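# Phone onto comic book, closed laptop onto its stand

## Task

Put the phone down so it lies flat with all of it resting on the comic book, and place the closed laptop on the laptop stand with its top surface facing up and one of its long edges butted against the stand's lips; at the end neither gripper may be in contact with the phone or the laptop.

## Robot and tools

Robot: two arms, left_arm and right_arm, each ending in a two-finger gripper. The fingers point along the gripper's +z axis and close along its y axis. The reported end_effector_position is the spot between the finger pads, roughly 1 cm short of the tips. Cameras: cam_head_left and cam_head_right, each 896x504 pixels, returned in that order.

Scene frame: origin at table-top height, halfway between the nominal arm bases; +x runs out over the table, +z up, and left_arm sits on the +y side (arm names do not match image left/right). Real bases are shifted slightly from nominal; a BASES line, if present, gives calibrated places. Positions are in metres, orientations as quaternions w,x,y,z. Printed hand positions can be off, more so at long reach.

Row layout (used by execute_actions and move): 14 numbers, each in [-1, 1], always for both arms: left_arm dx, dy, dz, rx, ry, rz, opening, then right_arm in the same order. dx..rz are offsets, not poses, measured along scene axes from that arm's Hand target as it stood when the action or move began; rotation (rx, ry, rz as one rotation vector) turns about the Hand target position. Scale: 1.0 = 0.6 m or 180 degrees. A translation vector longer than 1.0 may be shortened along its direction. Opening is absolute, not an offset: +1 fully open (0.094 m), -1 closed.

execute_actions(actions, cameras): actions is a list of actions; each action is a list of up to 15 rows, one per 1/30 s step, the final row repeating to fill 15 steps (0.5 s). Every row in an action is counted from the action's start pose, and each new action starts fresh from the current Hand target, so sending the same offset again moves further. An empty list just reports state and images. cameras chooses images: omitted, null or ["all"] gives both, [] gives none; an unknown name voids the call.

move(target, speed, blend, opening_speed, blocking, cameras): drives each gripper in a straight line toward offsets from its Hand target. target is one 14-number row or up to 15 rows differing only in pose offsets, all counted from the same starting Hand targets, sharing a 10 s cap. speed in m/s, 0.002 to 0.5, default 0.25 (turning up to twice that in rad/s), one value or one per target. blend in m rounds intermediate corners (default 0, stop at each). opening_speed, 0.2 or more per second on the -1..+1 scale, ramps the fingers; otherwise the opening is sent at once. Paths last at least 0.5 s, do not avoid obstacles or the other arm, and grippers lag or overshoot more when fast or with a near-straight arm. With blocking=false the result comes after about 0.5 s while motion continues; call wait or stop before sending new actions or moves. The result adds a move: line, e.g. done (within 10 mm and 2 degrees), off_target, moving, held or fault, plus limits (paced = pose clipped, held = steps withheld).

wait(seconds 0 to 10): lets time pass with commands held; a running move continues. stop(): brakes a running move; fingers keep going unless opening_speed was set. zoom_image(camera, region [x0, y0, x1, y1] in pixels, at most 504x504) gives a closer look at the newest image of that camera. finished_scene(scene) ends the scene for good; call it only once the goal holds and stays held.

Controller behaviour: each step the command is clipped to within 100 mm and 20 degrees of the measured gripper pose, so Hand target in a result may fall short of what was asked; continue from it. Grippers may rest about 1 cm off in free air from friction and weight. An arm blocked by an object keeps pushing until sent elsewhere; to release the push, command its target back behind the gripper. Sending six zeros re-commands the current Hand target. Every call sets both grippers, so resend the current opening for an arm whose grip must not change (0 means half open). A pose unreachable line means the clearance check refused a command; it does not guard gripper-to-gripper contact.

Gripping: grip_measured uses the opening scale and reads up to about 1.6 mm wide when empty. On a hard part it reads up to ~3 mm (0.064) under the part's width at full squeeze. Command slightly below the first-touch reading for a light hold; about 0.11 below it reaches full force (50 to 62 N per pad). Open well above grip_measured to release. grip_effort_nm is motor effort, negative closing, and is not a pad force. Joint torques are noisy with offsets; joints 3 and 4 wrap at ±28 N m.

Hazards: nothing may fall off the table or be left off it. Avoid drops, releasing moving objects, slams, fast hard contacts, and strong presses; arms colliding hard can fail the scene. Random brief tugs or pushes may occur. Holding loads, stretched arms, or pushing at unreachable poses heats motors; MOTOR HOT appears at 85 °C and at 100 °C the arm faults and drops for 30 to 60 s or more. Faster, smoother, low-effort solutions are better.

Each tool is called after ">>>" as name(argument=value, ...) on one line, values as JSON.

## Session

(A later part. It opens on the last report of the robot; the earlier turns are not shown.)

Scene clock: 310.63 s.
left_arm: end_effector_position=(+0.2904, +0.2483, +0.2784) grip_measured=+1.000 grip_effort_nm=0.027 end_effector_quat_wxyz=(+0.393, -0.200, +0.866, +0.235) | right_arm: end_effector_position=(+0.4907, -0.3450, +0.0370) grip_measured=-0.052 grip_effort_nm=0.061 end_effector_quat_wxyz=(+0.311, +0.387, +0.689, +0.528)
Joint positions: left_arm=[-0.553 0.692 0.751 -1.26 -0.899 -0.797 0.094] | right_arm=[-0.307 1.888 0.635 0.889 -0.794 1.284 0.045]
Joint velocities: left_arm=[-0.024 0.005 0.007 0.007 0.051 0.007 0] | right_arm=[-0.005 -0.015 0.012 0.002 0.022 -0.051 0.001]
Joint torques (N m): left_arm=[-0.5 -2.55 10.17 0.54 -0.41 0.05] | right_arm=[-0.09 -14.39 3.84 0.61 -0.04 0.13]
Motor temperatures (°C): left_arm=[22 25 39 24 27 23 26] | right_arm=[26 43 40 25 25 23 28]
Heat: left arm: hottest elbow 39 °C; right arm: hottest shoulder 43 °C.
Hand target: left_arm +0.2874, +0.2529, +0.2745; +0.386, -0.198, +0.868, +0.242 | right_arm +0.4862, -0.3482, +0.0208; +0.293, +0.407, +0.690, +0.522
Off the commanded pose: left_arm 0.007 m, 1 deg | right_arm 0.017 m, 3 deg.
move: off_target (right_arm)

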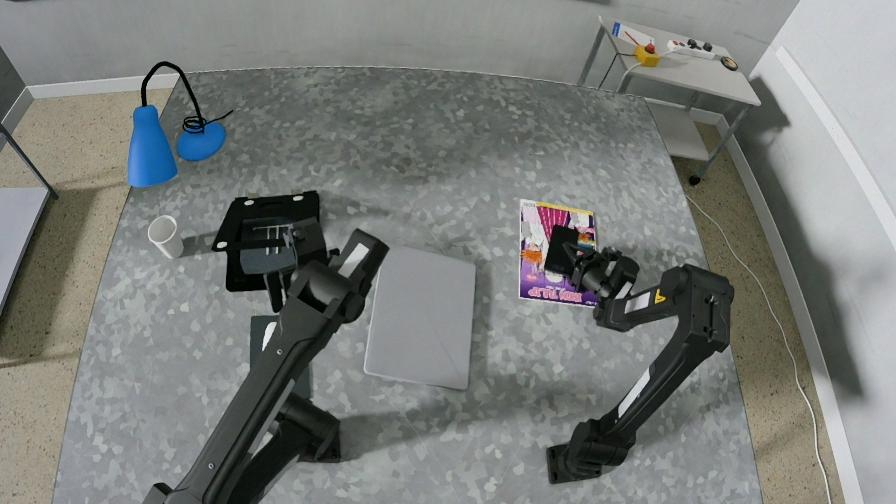

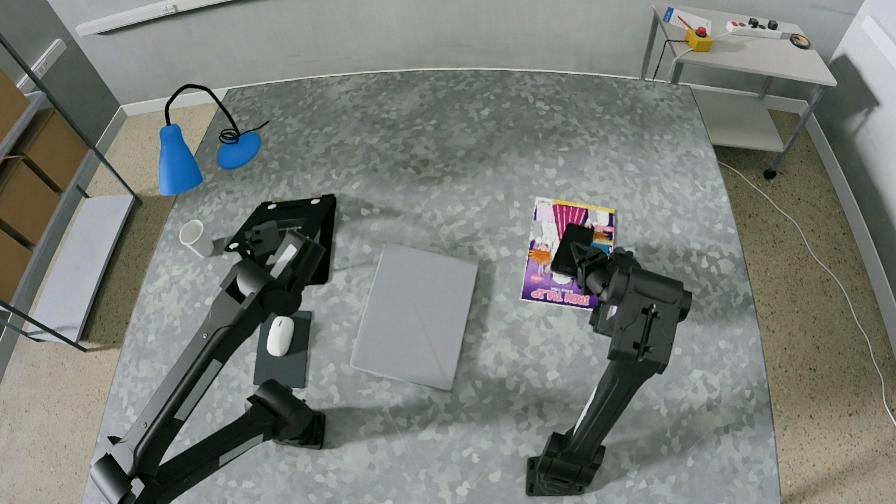

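>>> move(target=[[0,0,0,0,0,0,1,0,0,0,0.0,0,0,0.35]], speed=0.03, opening_speed=0.25, cameras=["cam_head_left","cam_head_right"])

>>> zoom_image(camera="cam_head_right", region=[515, 190, 625, 315])

>>> zoom_image(camera="cam_head_left", region=[510, 190, 620, 315])

Scene clock: 315.53 s.
left_arm: end_effector_position=(+0.2904, +0.2483, +0.2784) grip_measured=+1.000 grip_effort_nm=0.027 end_effector_quat_wxyz=(+0.393, -0.200, +0.866, +0.235) | right_arm: end_effector_position=(+0.4920, -0.3449, +0.0459) grip_measured=+0.347 grip_effort_nm=0.139 end_effector_quat_wxyz=(+0.315, +0.383, +0.687, +0.532)
Joint positions: left_arm=[-0.553 0.692 0.751 -1.26 -0.899 -0.797 0.094] | right_arm=[-0.307 1.87 0.635 0.889 -0.798 1.292 0.063]
Joint velocities: left_arm=[-0.005 0.005 -0.002 -0.007 -0.022 -0.095 0] | right_arm=[-0.005 -0.015 -0.012 -0.007 -0.051 -0.11 0]
Joint torques (N m): left_arm=[-0.73 -3.08 9.85 0.53 -0.41 0.06] | right_arm=[0.03 -13.1 3.88 0.57 0.09 0.06]
Motor temperatures (°C): left_arm=[22 25 39 24 27 23 26] | right_arm=[26 43 40 25 25 23 27]
Heat: left arm: hottest elbow 39 °C; right arm: hottest shoulder 43 °C.
Hand target: left_arm +0.2874, +0.2529, +0.2745; +0.386, -0.198, +0.868, +0.242 | right_arm +0.4862, -0.3481, +0.0208; +0.293, +0.407, +0.690, +0.522
Off the commanded pose: left_arm 0.007 m, 1 deg | right_arm 0.026 m, 4 deg.
move: off_target (right_arm)

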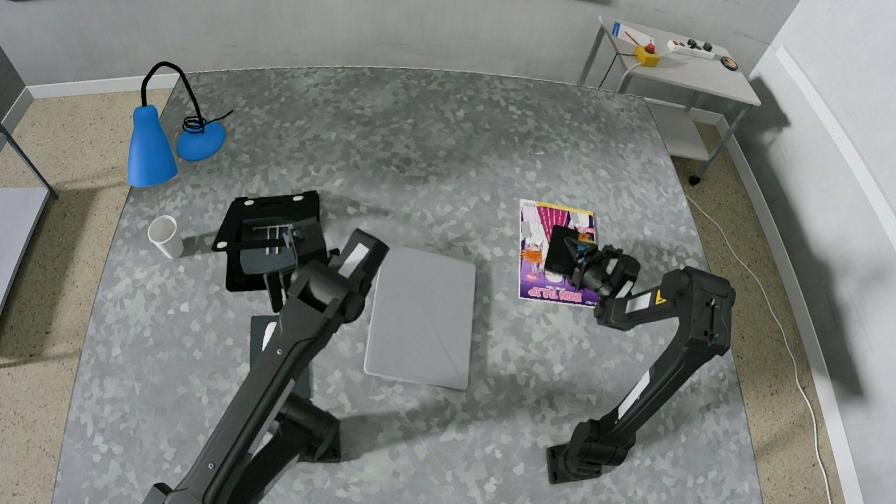

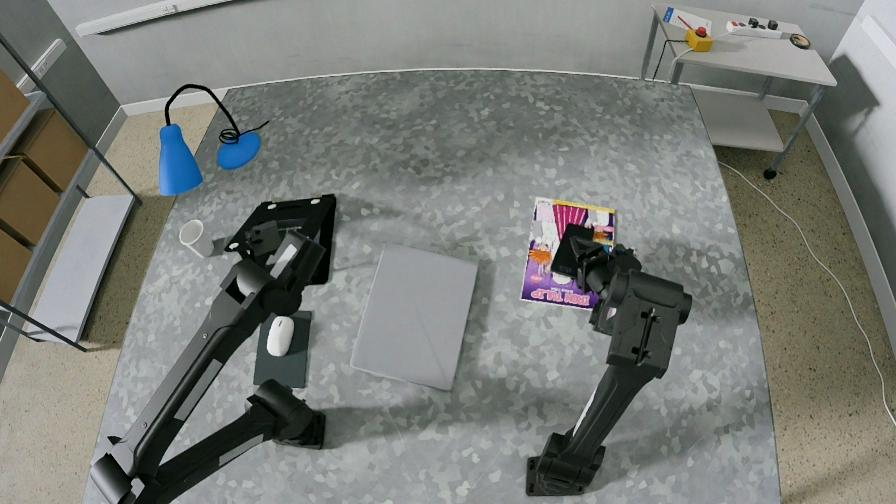

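Scaled by 4.032.

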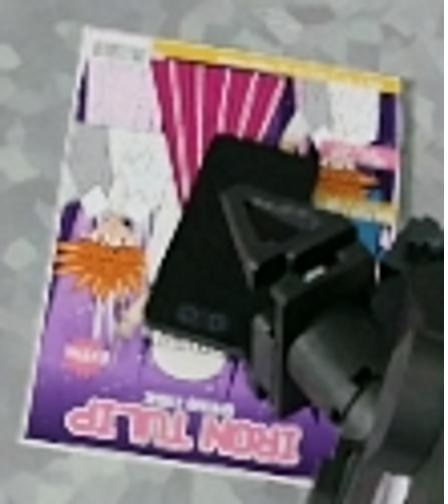

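Scaled by 4.032.

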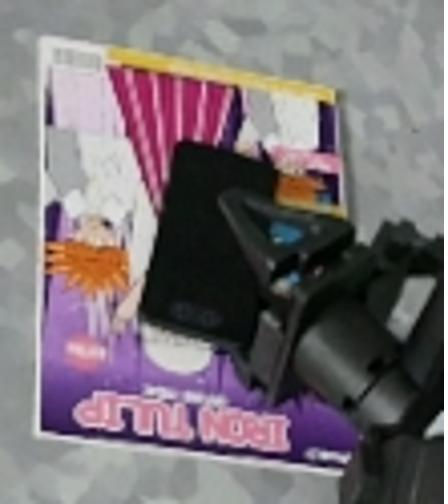

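>>> move(target=[[0,0,0,0,0,0,1,0,0,0.012,0.0,0,0,0.35],[0,0,0,0,0,0,1,-0.12,-0.06,0.015,0.0,0,0,0.35]], speed=0.05, cameras=["cam_head_left","cam_head_right"])

>>> zoom_image(camera="cam_head_right", region=[515, 190, 625, 315])

>>> zoom_image(camera="cam_head_left", region=[510, 190, 620, 315])

Scene clock: 321.50 s.
left_arm: end_effector_position=(+0.2904, +0.2483, +0.2784) grip_measured=+1.000 grip_effort_nm=0.022 end_effector_quat_wxyz=(+0.393, -0.200, +0.866, +0.235) | right_arm: end_effector_position=(+0.4281, -0.3794, +0.0448) grip_measured=+0.348 grip_effort_nm=0.095 end_effector_quat_wxyz=(+0.310, +0.383, +0.692, +0.528)
Joint positions: left_arm=[-0.553 0.692 0.751 -1.26 -0.899 -0.797 0.094] | right_arm=[-0.457 1.793 0.514 0.841 -0.941 1.185 0.063]
Joint velocities: left_arm=[-0.024 0.005 0.002 0.002 0.022 -0.037 0] | right_arm=[-0.015 0.005 0.002 -0.002 0.022 -0.007 -0.001]
Joint torques (N m): left_arm=[-0.44 -3.08 9.85 0.59 -0.46 0.1] | right_arm=[-0.67 -13.74 1.8 0.39 -0.13 0.09]
Motor temperatures (°C): left_arm=[22 25 39 24 27 23 26] | right_arm=[26 43 39 25 25 23 27]
Heat: left arm: hottest elbow 39 °C; right arm: hottest shoulder 43 °C.
Hand target: left_arm +0.2874, +0.2529, +0.2745; +0.386, -0.198, +0.868, +0.242 | right_arm +0.4138, -0.3832, +0.0308; +0.293, +0.407, +0.689, +0.523
Off the commanded pose: left_arm 0.007 m, 1 deg | right_arm 0.021 m, 3 deg.
move: off_target (right_arm)

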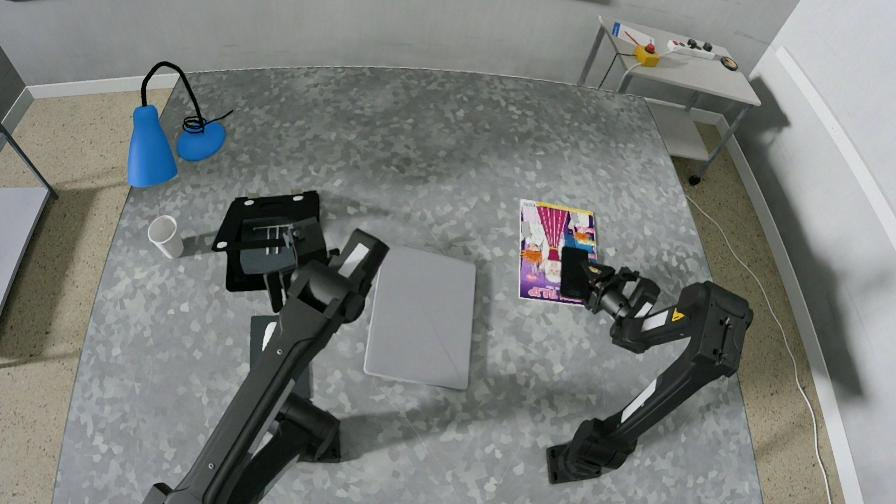

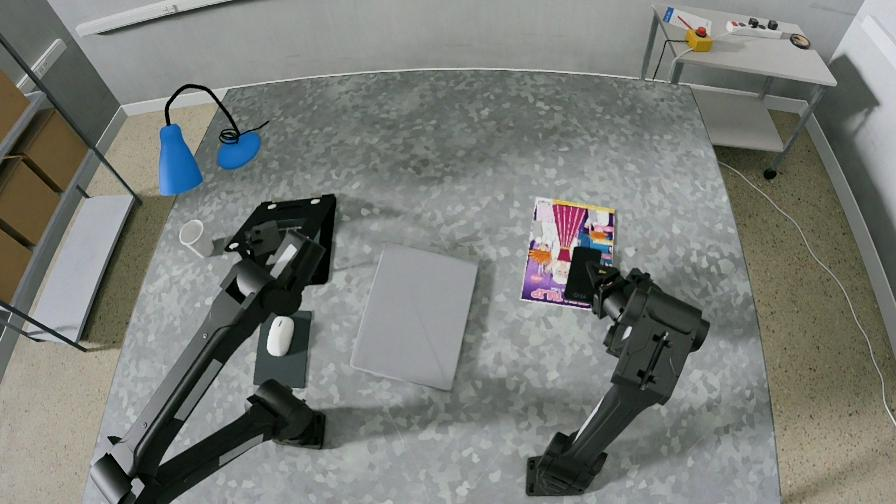

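Scaled by 4.032.

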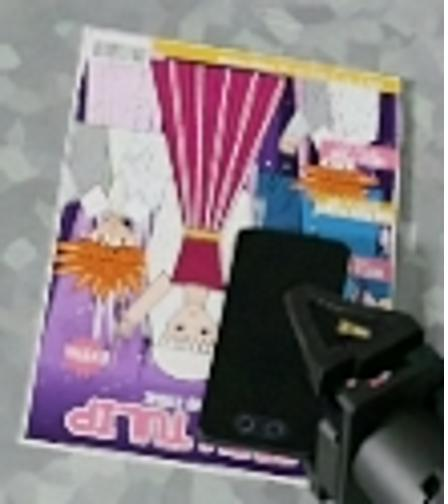

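Scaled by 4.032.

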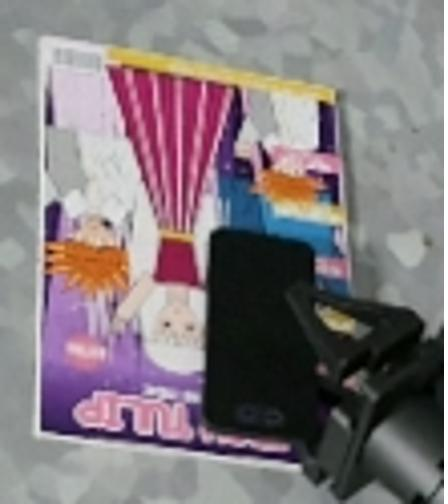

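>>> move(target=[[0,0,0,0,0,0,1,0,0,0,0.0,0,0,-0.95]], speed=0.03, opening_speed=0.4, cameras=[])

>>> move(target=[[0,0,0,0,0,0,1,0.0,0.03,0.12,0.0,0,0,-0.95],[0,0,0,0,0,0,1,0.06,0.06,0.16,-0.2836,-0.0554,0.038,-0.95]], speed=0.08)

>>> zoom_image(camera="cam_head_left", region=[510, 190, 620, 315])

>>> zoom_image(camera="cam_head_right", region=[515, 190, 625, 315])

Scene clock: 361.17 s.
left_arm: end_effector_position=(+0.2904, +0.2483, +0.2784) grip_measured=+1.000 grip_effort_nm=0.027 end_effector_quat_wxyz=(+0.393, -0.200, +0.866, +0.235) | right_arm: end_effector_position=(+0.4194, -0.3797, +0.0374) grip_measured=-0.847 grip_effort_nm=-1.023 end_effector_quat_wxyz=(+0.299, +0.395, +0.692, +0.526)
Joint positions: left_arm=[-0.553 0.692 0.751 -1.26 -0.899 -0.797 0.094] | right_arm=[-0.467 1.793 0.498 0.821 -0.943 1.179 0.007]
Joint velocities: left_arm=[0.015 0.005 -0.007 -0.027 -0.037 -0.037 0] | right_arm=[0.005 -0.015 -0.002 -0.012 0.007 0.022 0]
Joint torques (N m): left_arm=[-0.62 -2.73 10.03 0.58 -0.44 0.06] | right_arm=[-0.32 -13.33 2.88 1.11 -0.1 0.08]
Motor temperatures (°C): left_arm=[22 25 39 24 27 23 26] | right_arm=[26 43 38 25 24 23 27]
Heat: left arm: hottest elbow 39 °C; right arm: hottest shoulder 43 °C.
Hand target: left_arm +0.2874, +0.2529, +0.2745; +0.386, -0.198, +0.868, +0.242 | right_arm +0.4138, -0.3831, +0.0308; +0.293, +0.407, +0.689, +0.523
Off the commanded pose: left_arm 0.007 m, 1 deg | right_arm 0.009 m, 2 deg.
move: done
No camera images: "cameras" was empty.

Scene clock: 368.53 s.
left_arm: end_effector_position=(+0.2904, +0.2483, +0.2784) grip_measured=+1.000 grip_effort_nm=0.022 end_effector_quat_wxyz=(+0.393, -0.200, +0.866, +0.235) | right_arm: end_effector_position=(+0.4249, -0.3476, +0.0878) grip_measured=-0.849 grip_effort_nm=-1.038 end_effector_quat_wxyz=(+0.427, +0.178, +0.857, +0.224)
Joint positions: left_arm=[-0.553 0.692 0.751 -1.26 -0.899 -0.797 0.094] | right_arm=[-0.242 1.38 0.509 0.243 -0.43 0.395 0.007]
Joint velocities: left_arm=[0.005 -0.005 -0.012 0.007 0.022 -0.139 0] | right_arm=[-0.024 -0.015 -0.012 -0.022 0.037 -0.022 -0.001]
Joint torques (N m): left_arm=[-0.97 -2.84 9.77 0.34 -0.46 0.02] | right_arm=[1.44 -13.1 11.43 1.33 -0.12 0.03]
Motor temperatures (°C): left_arm=[22 25 39 24 27 23 26] | right_arm=[26 43 39 25 24 23 27]
Heat: left arm: hottest elbow 39 °C; right arm: hottest shoulder 43 °C.
Hand target: left_arm +0.2874, +0.2529, +0.2745; +0.386, -0.198, +0.868, +0.242 | right_arm +0.4532, -0.3482, +0.1263; +0.464, +0.155, +0.843, +0.224
Off the commanded pose: left_arm 0.007 m, 1 deg | right_arm 0.046 m, 5 deg.
move: off_target (right_arm)

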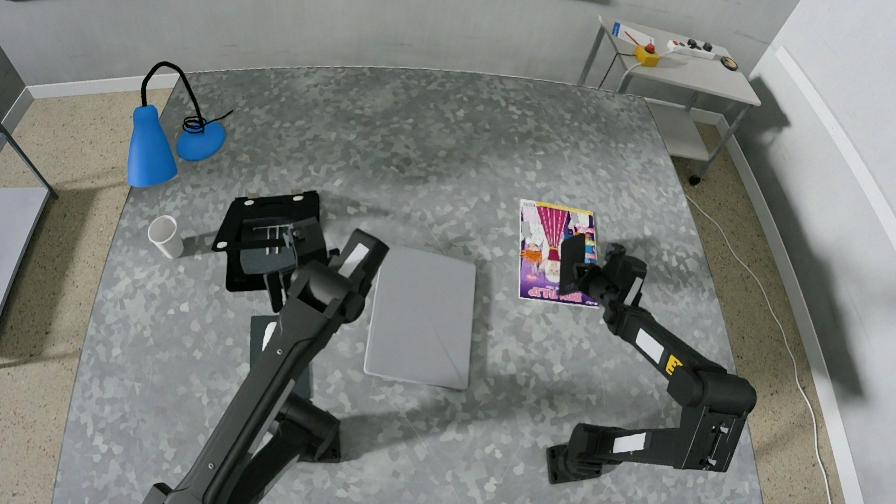

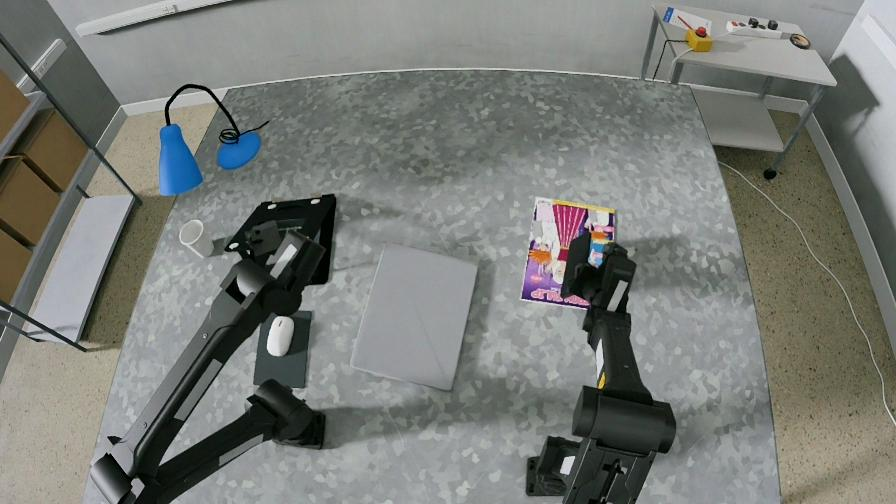

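Scaled by 4.032.

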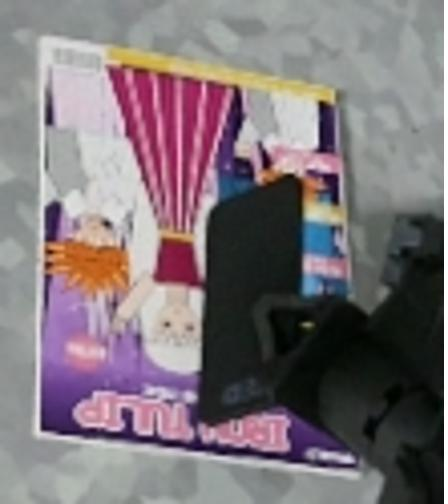

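Scaled by 4.032.

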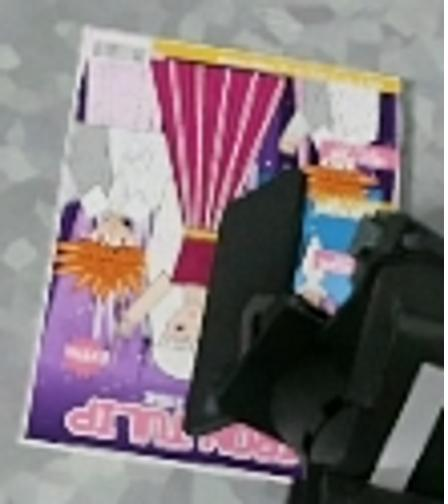

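>>> move(target=[[0,0,0,0,0,0,1,0.06,0.05,0,0,0,0,-0.95],[0,0,0,0,0,0,1,0.06,0.05,-0.05,0,0,0,-0.95]], speed=0.06, cameras=["cam_head_left"])

>>> zoom_image(camera="cam_head_left", region=[510, 190, 620, 315])

Scene clock: 374.80 s.
left_arm: end_effector_position=(+0.2904, +0.2483, +0.2784) grip_measured=+1.000 grip_effort_nm=0.022 end_effector_quat_wxyz=(+0.393, -0.200, +0.866, +0.235) | right_arm: end_effector_position=(+0.4667, -0.3216, +0.0794) grip_measured=-0.849 grip_effort_nm=-1.038 end_effector_quat_wxyz=(+0.441, +0.165, +0.854, +0.219)
Joint positions: left_arm=[-0.553 0.692 0.751 -1.26 -0.899 -0.797 0.094] | right_arm=[-0.143 1.503 0.58 0.344 -0.346 0.432 0.007]
Joint velocities: left_arm=[-0.005 -0.015 -0.007 -0.017 0.007 -0.022 0] | right_arm=[-0.005 0.015 0.007 0.007 -0.007 0.037 0]
Joint torques (N m): left_arm=[-0.21 -3.08 9.94 0.69 -0.44 0.08] | right_arm=[1.38 -11.69 9.62 2.41 -0.05 0.17]
Motor temperatures (°C): left_arm=[22 25 39 24 27 23 26] | right_arm=[26 43 41 25 24 23 28]
Heat: left arm: hottest elbow 39 °C; right arm: hottest shoulder 43 °C.
Hand target: left_arm +0.2874, +0.2529, +0.2745; +0.386, -0.198, +0.868, +0.242 | right_arm +0.4891, -0.3185, +0.0958; +0.464, +0.155, +0.843, +0.224
Off the commanded pose: left_arm 0.007 m, 1 deg | right_arm 0.028 m, 3 deg.
move: off_target (right_arm)
Images, in order (width x height): cam_head_left 896x504.

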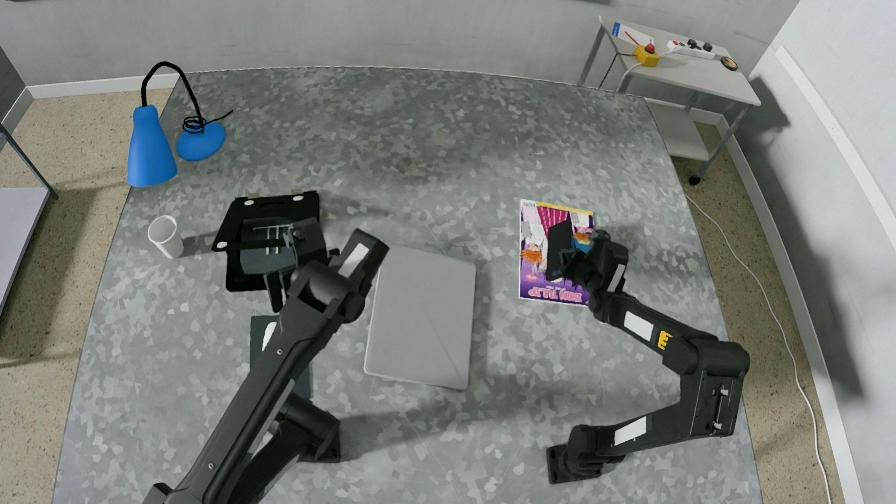

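Scaled by 4.032.

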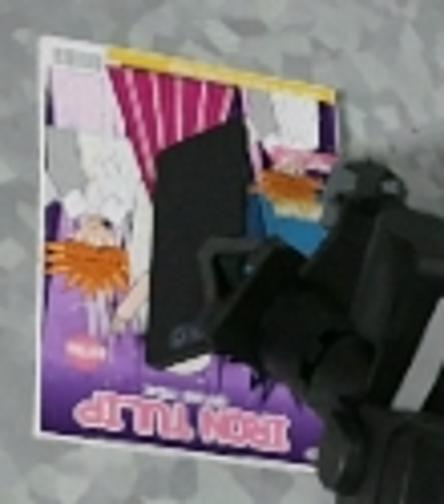

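>>> move(target=[[0,0,0,0,0,0,1,0.01,0.0,-0.05,0,0,0,-0.95]], speed=0.04, cameras=[])

>>> move(target=[[0,0,0,0,0,0,1,0.0,0.0,-0.025,0,0,0,-0.95]], speed=0.03, cameras=["cam_head_left"])

>>> zoom_image(camera="cam_head_left", region=[510, 190, 620, 315])

Scene clock: 379.43 s.
left_arm: end_effector_position=(+0.2904, +0.2483, +0.2784) grip_measured=+1.000 grip_effort_nm=0.022 end_effector_quat_wxyz=(+0.393, -0.200, +0.866, +0.235) | right_arm: end_effector_position=(+0.4759, -0.3225, +0.0613) grip_measured=-0.849 grip_effort_nm=-1.038 end_effector_quat_wxyz=(+0.453, +0.165, +0.848, +0.221)
Joint positions: left_arm=[-0.553 0.692 0.751 -1.26 -0.899 -0.797 0.094] | right_arm=[-0.141 1.589 0.58 0.458 -0.345 0.442 0.007]
Joint velocities: left_arm=[0.005 -0.005 -0.012 0.007 0.022 -0.037 0] | right_arm=[0.005 0.005 -0.002 -0.002 -0.022 0.007 0.001]
Joint torques (N m): left_arm=[-0.44 -2.67 9.83 0.44 -0.42 0.09] | right_arm=[1.44 -10.93 8.76 2.13 -0.01 0.12]
Motor temperatures (°C): left_arm=[22 25 39 24 27 23 26] | right_arm=[26 43 41 25 24 23 28]
Heat: left arm: hottest elbow 39 °C; right arm: hottest shoulder 43 °C.
Hand target: left_arm +0.2874, +0.2529, +0.2745; +0.386, -0.198, +0.868, +0.242 | right_arm +0.4947, -0.3185, +0.0656; +0.463, +0.155, +0.843, +0.224
Off the commanded pose: left_arm 0.007 m, 1 deg | right_arm 0.020 m, 2 deg.
move: off_target (right_arm)
No camera images: "cameras" was empty.

Scene clock: 380.43 s.
left_arm: end_effector_position=(+0.2904, +0.2483, +0.2784) grip_measured=+1.000 grip_effort_nm=0.017 end_effector_quat_wxyz=(+0.393, -0.200, +0.866, +0.235) | right_arm: end_effector_position=(+0.4816, -0.3229, +0.0607) grip_measured=-0.849 grip_effort_nm=-1.038 end_effector_quat_wxyz=(+0.467, +0.164, +0.839, +0.226)
Joint positions: left_arm=[-0.553 0.692 0.751 -1.26 -0.899 -0.797 0.094] | right_arm=[-0.141 1.618 0.58 0.524 -0.347 0.455 0.007]
Joint velocities: left_arm=[-0.024 -0.005 -0.002 0.007 0.007 -0.007 0] | right_arm=[-0.005 -0.005 0.007 -0.007 -0.037 -0.022 -0.001]
Joint torques (N m): left_arm=[0.03 -2.49 9.95 0.58 -0.42 0.11] | right_arm=[1.44 -9.58 8.09 1.78 0.08 0.01]
Motor temperatures (°C): left_arm=[22 25 39 24 27 23 26] | right_arm=[26 43 41 25 24 23 28]
Heat: left arm: hottest elbow 39 °C; right arm: hottest shoulder 43 °C.
Hand target: left_arm +0.2874, +0.2529, +0.2745; +0.386, -0.198, +0.868, +0.242 | right_arm +0.4945, -0.3185, +0.0507; +0.464, +0.156, +0.843, +0.224
Off the commanded pose: left_arm 0.007 m, 1 deg | right_arm 0.017 m, 1 deg.
move: off_target (right_arm)
Images, in order (width x height): cam_head_left 896x504.

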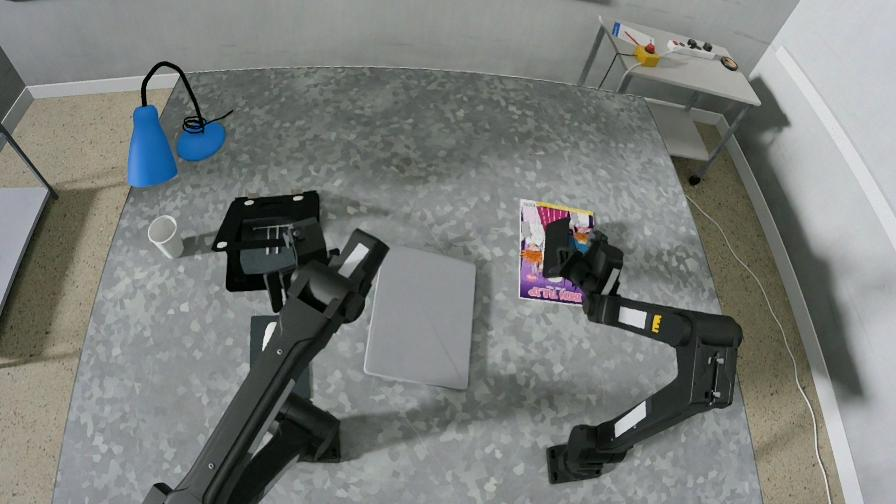

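Scaled by 4.032.

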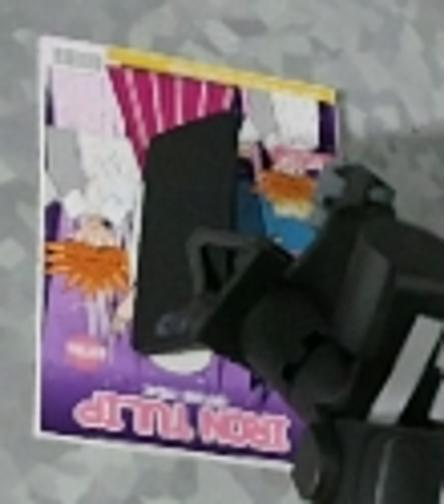

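>>> move(target=[[0,0,0,0,0,0,1,0.0,0.0,0,0,0,0,-0.7]], speed=0.04, opening_speed=0.2, cameras=[])

>>> move(target=[[0,0,0,0,0,0,1,0.0,-0.0179,0.0281,0,0,0,-0.7]], speed=0.03, cameras=["cam_head_left"])

>>> zoom_image(camera="cam_head_left", region=[510, 190, 620, 315])

Scene clock: 388.93 s.
left_arm: end_effector_position=(+0.2904, +0.2483, +0.2784) grip_measured=+1.000 grip_effort_nm=0.027 end_effector_quat_wxyz=(+0.393, -0.200, +0.866, +0.235) | right_arm: end_effector_position=(+0.4825, -0.3230, +0.0514) grip_measured=-0.702 grip_effort_nm=0.061 end_effector_quat_wxyz=(+0.460, +0.165, +0.843, +0.223)
Joint positions: left_arm=[-0.553 0.692 0.751 -1.26 -0.899 -0.797 0.094] | right_arm=[-0.14 1.642 0.586 0.525 -0.344 0.45 0.014]
Joint velocities: left_arm=[-0.005 0.005 0.002 -0.002 -0.066 0.007 0] | right_arm=[0.005 -0.015 0.002 0.002 -0.022 0.051 0]
Joint torques (N m): left_arm=[-0.91 -2.96 9.92 0.61 -0.45 0.11] | right_arm=[1.38 -11.87 7.64 1.78 -0.05 0.03]
Motor temperatures (°C): left_arm=[22 25 39 24 27 23 26] | right_arm=[26 42 41 25 24 23 28]
Heat: left arm: hottest elbow 39 °C; right arm: hottest shoulder 42 °C.
Hand target: left_arm +0.2874, +0.2529, +0.2745; +0.386, -0.198, +0.868, +0.242 | right_arm +0.4945, -0.3185, +0.0507; +0.464, +0.156, +0.843, +0.224
Off the commanded pose: left_arm 0.007 m, 1 deg | right_arm 0.013 m, 1 deg.
move: off_target (right_arm)
No camera images: "cameras" was empty.

Scene clock: 390.07 s.
left_arm: end_effector_position=(+0.2904, +0.2483, +0.2784) grip_measured=+1.000 grip_effort_nm=0.022 end_effector_quat_wxyz=(+0.393, -0.200, +0.866, +0.235) | right_arm: end_effector_position=(+0.4793, -0.3216, +0.0498) grip_measured=-0.701 grip_effort_nm=0.037 end_effector_quat_wxyz=(+0.447, +0.161, +0.850, +0.227)
Joint positions: left_arm=[-0.553 0.692 0.751 -1.26 -0.899 -0.797 0.094] | right_arm=[-0.145 1.631 0.59 0.48 -0.364 0.439 0.014]
Joint velocities: left_arm=[-0.015 -0.005 -0.012 0.007 -0.095 -0.11 0] | right_arm=[0.005 -0.005 -0.002 0.007 0.037 -0.037 0.001]
Joint torques (N m): left_arm=[-0.32 -3.19 9.76 0.4 -0.39 0.08] | right_arm=[-0.26 -15.15 8.28 0.79 -0.18 0]
Motor temperatures (°C): left_arm=[22 25 39 24 27 23 26] | right_arm=[26 42 42 25 24 23 28]
Heat: left arm: hottest elbow 39 °C; right arm: hottest shoulder 42 °C.
Hand target: left_arm +0.2874, +0.2529, +0.2745; +0.386, -0.198, +0.868, +0.242 | right_arm +0.4946, -0.3293, +0.0675; +0.464, +0.155, +0.843, +0.224
Off the commanded pose: left_arm 0.007 m, 1 deg | right_arm 0.025 m, 2 deg.
move: off_target (right_arm)
Images, in order (width x height): cam_head_left 896x504.

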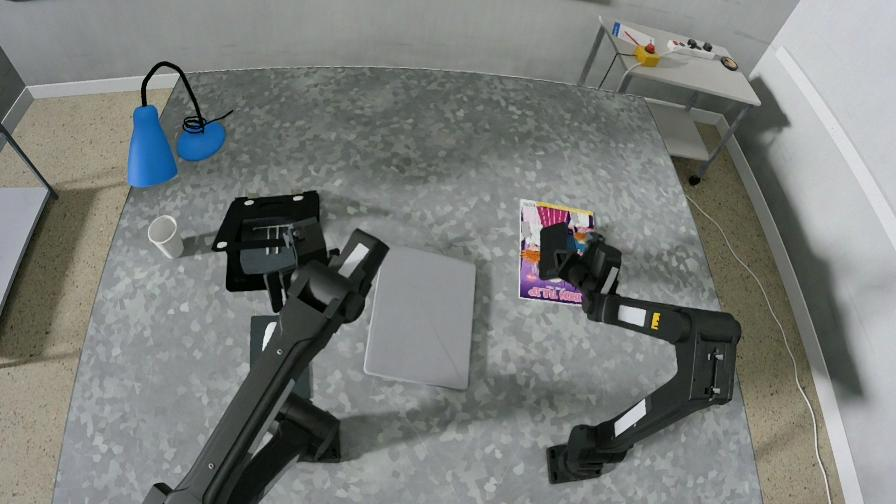

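Scaled by 4.032.

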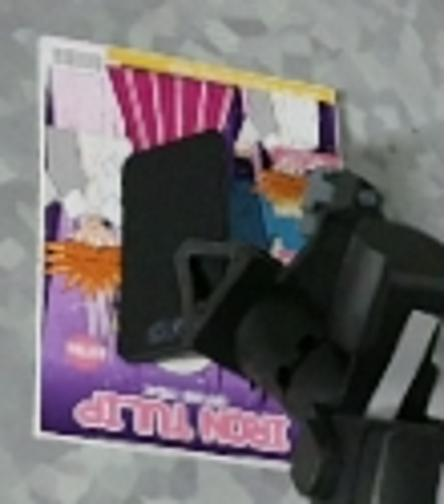

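>>> move(target=[[0,0,0,0,0,0,1,0.0,-0.018,0.03,0,0,0,-0.7]], speed=0.03, cameras=["cam_head_left"])

>>> zoom_image(camera="cam_head_left", region=[510, 190, 620, 315])

Scene clock: 393.50 s.
left_arm: end_effector_position=(+0.2904, +0.2483, +0.2784) grip_measured=+1.000 grip_effort_nm=0.027 end_effector_quat_wxyz=(+0.393, -0.200, +0.866, +0.235) | right_arm: end_effector_position=(+0.4719, -0.3313, +0.0578) grip_measured=-0.701 grip_effort_nm=0.037 end_effector_quat_wxyz=(+0.436, +0.164, +0.855, +0.226)
Joint positions: left_arm=[-0.553 0.692 0.751 -1.26 -0.899 -0.797 0.094] | right_arm=[-0.174 1.584 0.59 0.402 -0.387 0.419 0.014]
Joint velocities: left_arm=[0.005 -0.005 -0.002 0.007 0.007 0.007 0] | right_arm=[-0.005 -0.005 0.002 -0.007 -0.095 0.022 0]
Joint torques (N m): left_arm=[-0.85 -3.25 10 0.58 -0.44 0.05] | right_arm=[-0.21 -15.21 9.65 1.16 -0.24 0.08]
Motor temperatures (°C): left_arm=[22 25 39 24 27 23 26] | right_arm=[26 42 42 25 24 23 27]
Heat: left arm: hottest elbow 39 °C; right arm: hottest shoulder 42 °C.
Hand target: left_arm +0.2874, +0.2529, +0.2745; +0.386, -0.198, +0.868, +0.242 | right_arm +0.4947, -0.3401, +0.0856; +0.464, +0.155, +0.843, +0.224
Off the commanded pose: left_arm 0.007 m, 1 deg | right_arm 0.037 m, 4 deg.
move: off_target (right_arm)
Images, in order (width x height): cam_head_left 896x504.

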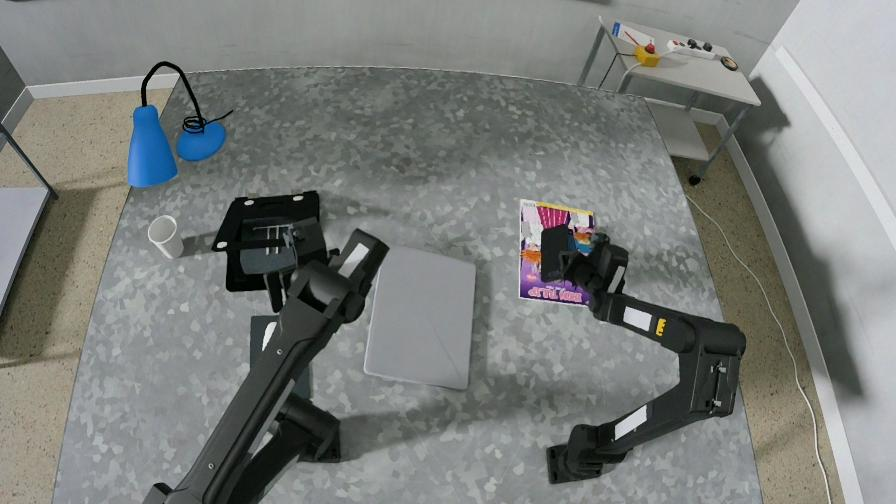

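Scaled by 4.032.

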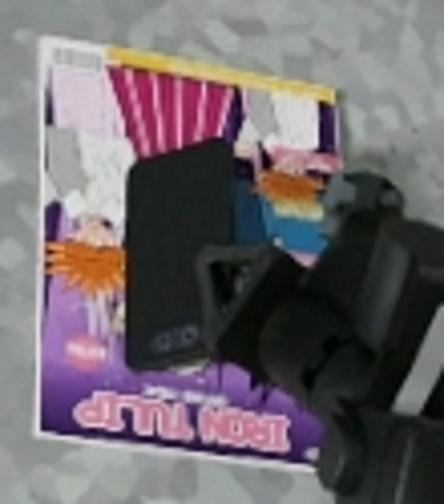

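>>> move(target=[[0,0,0,0,0,0,1,0.0,-0.018,0.015,0,0,0,-0.7]], speed=0.03, cameras=["cam_head_left","cam_head_right"])

>>> zoom_image(camera="cam_head_left", region=[510, 190, 620, 315])

>>> zoom_image(camera="cam_head_right", region=[515, 190, 625, 315])

Scene clock: 397.57 s.
left_arm: end_effector_position=(+0.2904, +0.2483, +0.2784) grip_measured=+1.000 grip_effort_nm=0.022 end_effector_quat_wxyz=(+0.393, -0.200, +0.866, +0.235) | right_arm: end_effector_position=(+0.4726, -0.3420, +0.0661) grip_measured=-0.701 grip_effort_nm=0.032 end_effector_quat_wxyz=(+0.436, +0.165, +0.855, +0.227)
Joint positions: left_arm=[-0.553 0.692 0.751 -1.26 -0.899 -0.797 0.094] | right_arm=[-0.202 1.564 0.603 0.362 -0.411 0.404 0.014]
Joint velocities: left_arm=[0.015 0.005 0.002 -0.017 0.022 -0.095 0] | right_arm=[-0.005 -0.005 -0.007 -0.002 0.022 -0.051 0]
Joint torques (N m): left_arm=[-0.97 -2.49 9.73 0.54 -0.42 0.16] | right_arm=[-0.21 -15.09 9.87 1.16 -0.26 0.03]
Motor temperatures (°C): left_arm=[22 25 39 24 27 23 26] | right_arm=[26 42 42 25 24 23 27]
Heat: left arm: hottest elbow 39 °C; right arm: hottest shoulder 42 °C.
Hand target: left_arm +0.2874, +0.2529, +0.2745; +0.386, -0.198, +0.868, +0.242 | right_arm +0.4946, -0.3511, +0.0944; +0.464, +0.156, +0.843, +0.224
Off the commanded pose: left_arm 0.007 m, 1 deg | right_arm 0.037 m, 4 deg.
move: off_target (right_arm)

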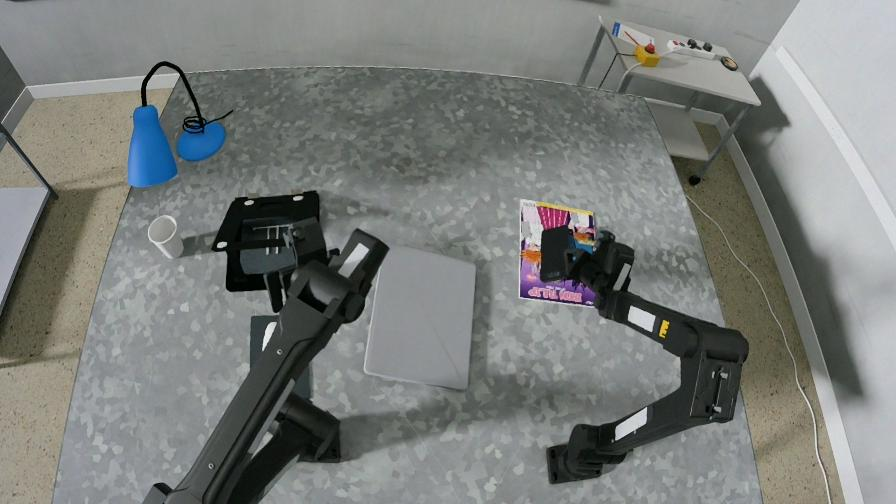

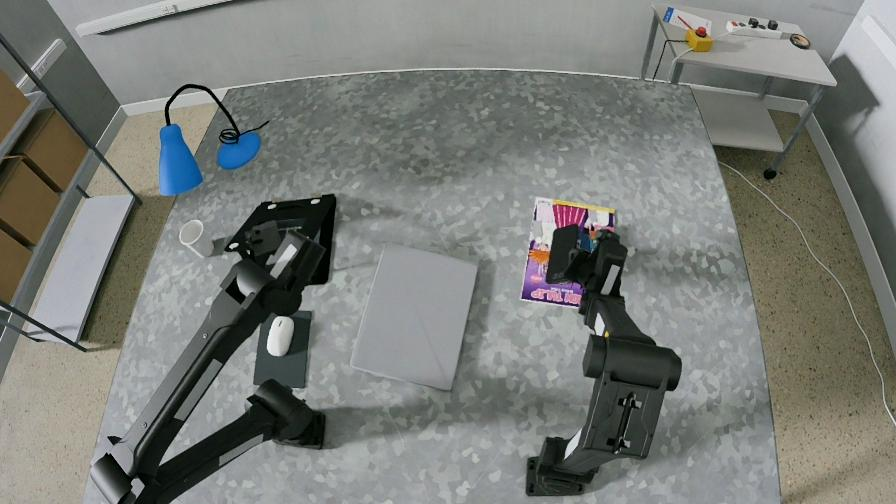

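Scaled by 4.032.

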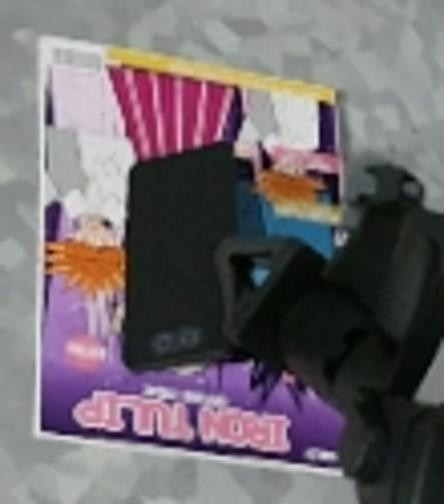

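Scaled by 4.032.

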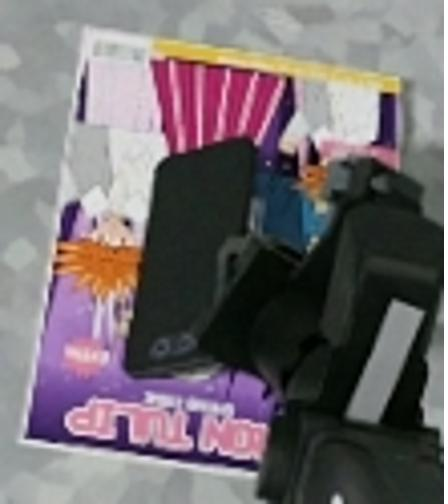

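>>> move(target=[[0,0,0,0,0,0,1,-0.015,-0.012,-0.06,0.05,0,0,-0.7],[0,0,0,0,0,0,1,-0.02,-0.024,-0.1,0.1,0,0,-0.7]], speed=0.04, cameras=["cam_head_left","cam_head_right"])

>>> zoom_image(camera="cam_head_left", region=[510, 190, 620, 315])

>>> zoom_image(camera="cam_head_right", region=[515, 190, 625, 315])

Scene clock: 409.03 s.
left_arm: end_effector_position=(+0.2904, +0.2483, +0.2784) grip_measured=+1.000 grip_effort_nm=0.022 end_effector_quat_wxyz=(+0.393, -0.200, +0.866, +0.235) | right_arm: end_effector_position=(+0.4801, -0.3584, +0.0440) grip_measured=-0.701 grip_effort_nm=0.042 end_effector_quat_wxyz=(+0.437, +0.216, +0.799, +0.353)
Joint positions: left_arm=[-0.553 0.692 0.751 -1.26 -0.899 -0.797 0.094] | right_arm=[-0.302 1.753 0.603 0.668 -0.651 0.636 0.014]
Joint velocities: left_arm=[-0.005 -0.005 -0.022 0.007 -0.051 -0.022 0] | right_arm=[0.005 0.005 0.002 -0.002 -0.037 -0.037 0]
Joint torques (N m): left_arm=[-0.03 -3.37 9.83 0.5 -0.43 0.1] | right_arm=[-0.32 -12.57 5.2 2.04 -0.23 0.2]
Motor temperatures (°C): left_arm=[22 25 39 24 27 23 26] | right_arm=[26 43 43 25 24 23 27]
Heat: left arm: hottest elbow 39 °C; right arm: hottest shoulder 43 °C.
Hand target: left_arm +0.2874, +0.2529, +0.2745; +0.386, -0.198, +0.868, +0.242 | right_arm +0.4810, -0.3650, +0.0346; +0.435, +0.226, +0.797, +0.353
Off the commanded pose: left_arm 0.007 m, 1 deg | right_arm 0.012 m, 1 deg.
move: off_target (right_arm)

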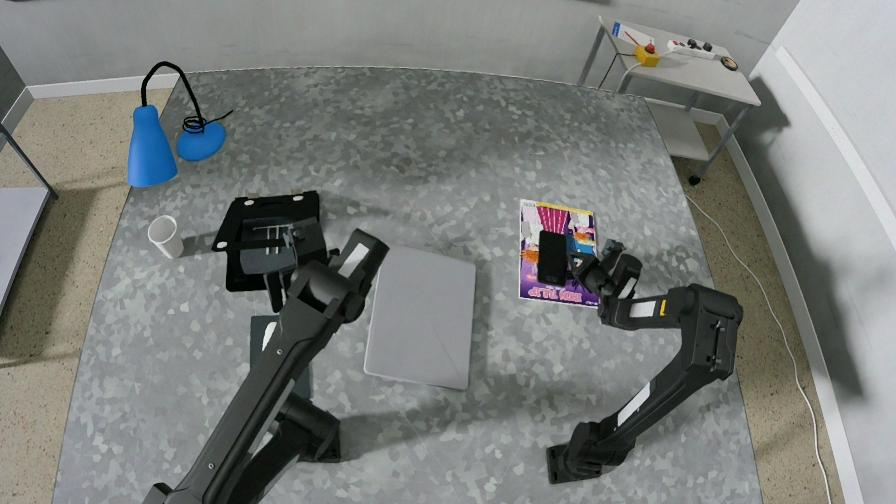

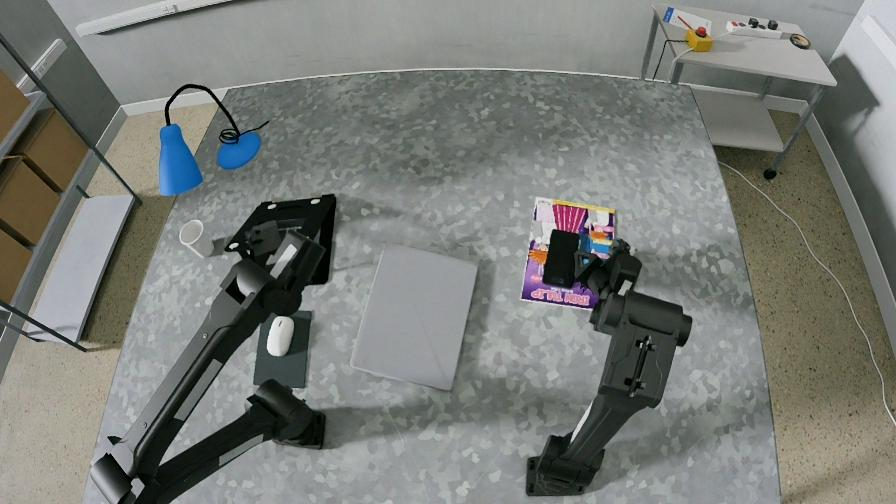

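Scaled by 4.032.

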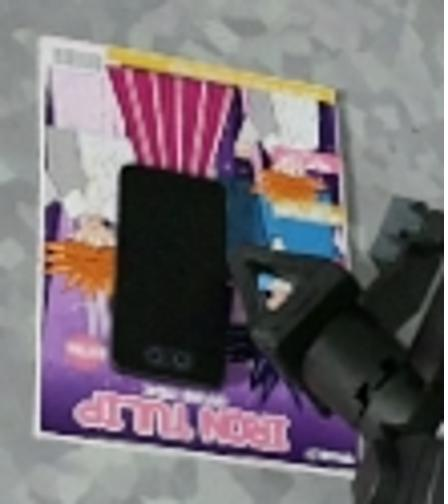

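Scaled by 4.032.

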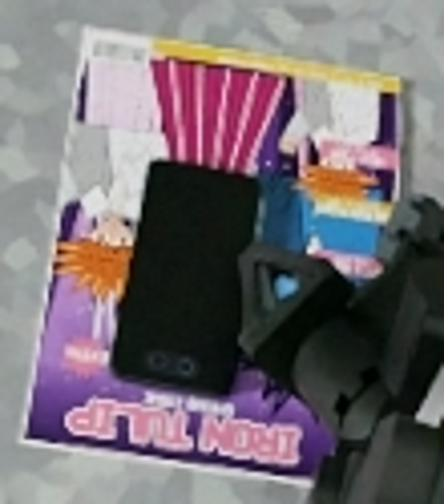

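>>> move(target=[[0,0,0,0,0,0,1,-0.06,-0.06,0.02,0,0,0,-0.7],[0,0,0,0,0,0,1,-0.12,-0.06,0.25,0,0,0,-0.7]], speed=0.1, blend=0.02)

>>> zoom_image(camera="cam_head_left", region=[510, 190, 620, 315])

>>> zoom_image(camera="cam_head_right", region=[515, 190, 625, 315])

Scene clock: 415.40 s.
left_arm: end_effector_position=(+0.2904, +0.2483, +0.2784) grip_measured=+1.000 grip_effort_nm=0.022 end_effector_quat_wxyz=(+0.393, -0.200, +0.866, +0.235) | right_arm: end_effector_position=(+0.4004, -0.3901, +0.1636) grip_measured=-0.701 grip_effort_nm=0.037 end_effector_quat_wxyz=(+0.415, +0.235, +0.802, +0.359)
Joint positions: left_arm=[-0.553 0.692 0.751 -1.26 -0.899 -0.797 0.094] | right_arm=[-0.471 1.228 0.562 0.062 -0.798 0.54 0.014]
Joint velocities: left_arm=[0.005 -0.015 0.002 0.017 0.051 0.022 0] | right_arm=[-0.005 -0.005 0.002 -0.017 0.051 -0.095 -0.002]
Joint torques (N m): left_arm=[-0.62 -2.49 9.81 0.72 -0.42 0.1] | right_arm=[-0.38 -10.58 10.93 0.99 -0.31 -0.01]
Motor temperatures (°C): left_arm=[22 25 39 24 27 23 26] | right_arm=[26 43 42 25 24 23 27]
Heat: left arm: hottest elbow 39 °C; right arm: hottest shoulder 43 °C.
Hand target: left_arm +0.2874, +0.2529, +0.2745; +0.386, -0.198, +0.868, +0.242 | right_arm +0.4110, -0.4013, +0.1857; +0.435, +0.226, +0.797, +0.353
Off the commanded pose: left_arm 0.007 m, 1 deg | right_arm 0.025 m, 3 deg.
move: off_target (right_arm)

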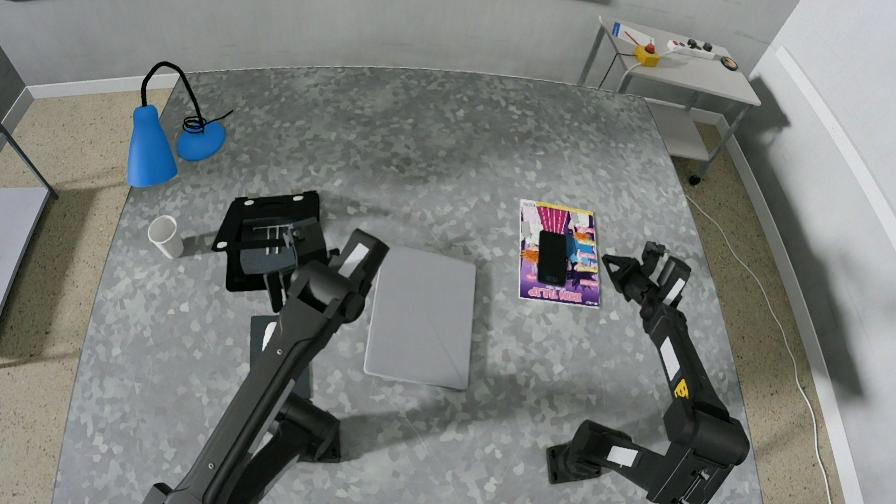

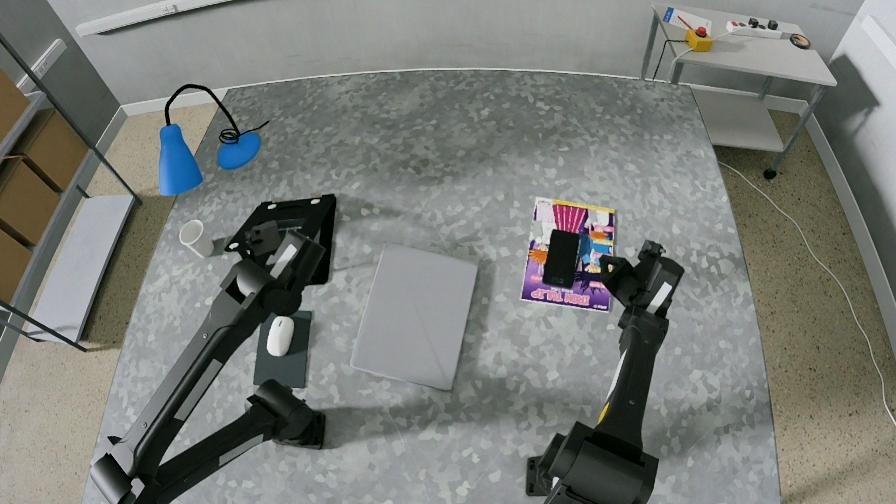

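Scaled by 4.032.

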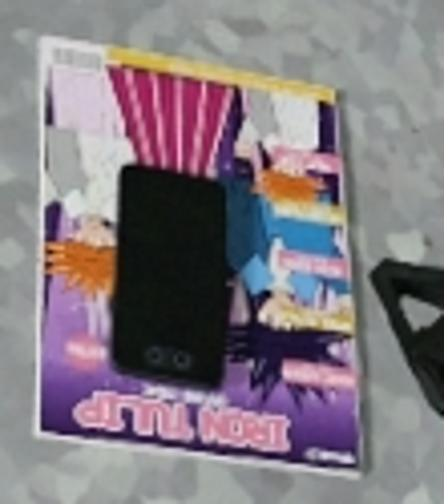

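Scaled by 4.032.

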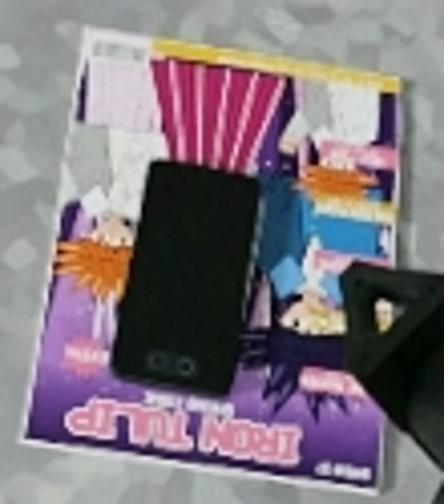

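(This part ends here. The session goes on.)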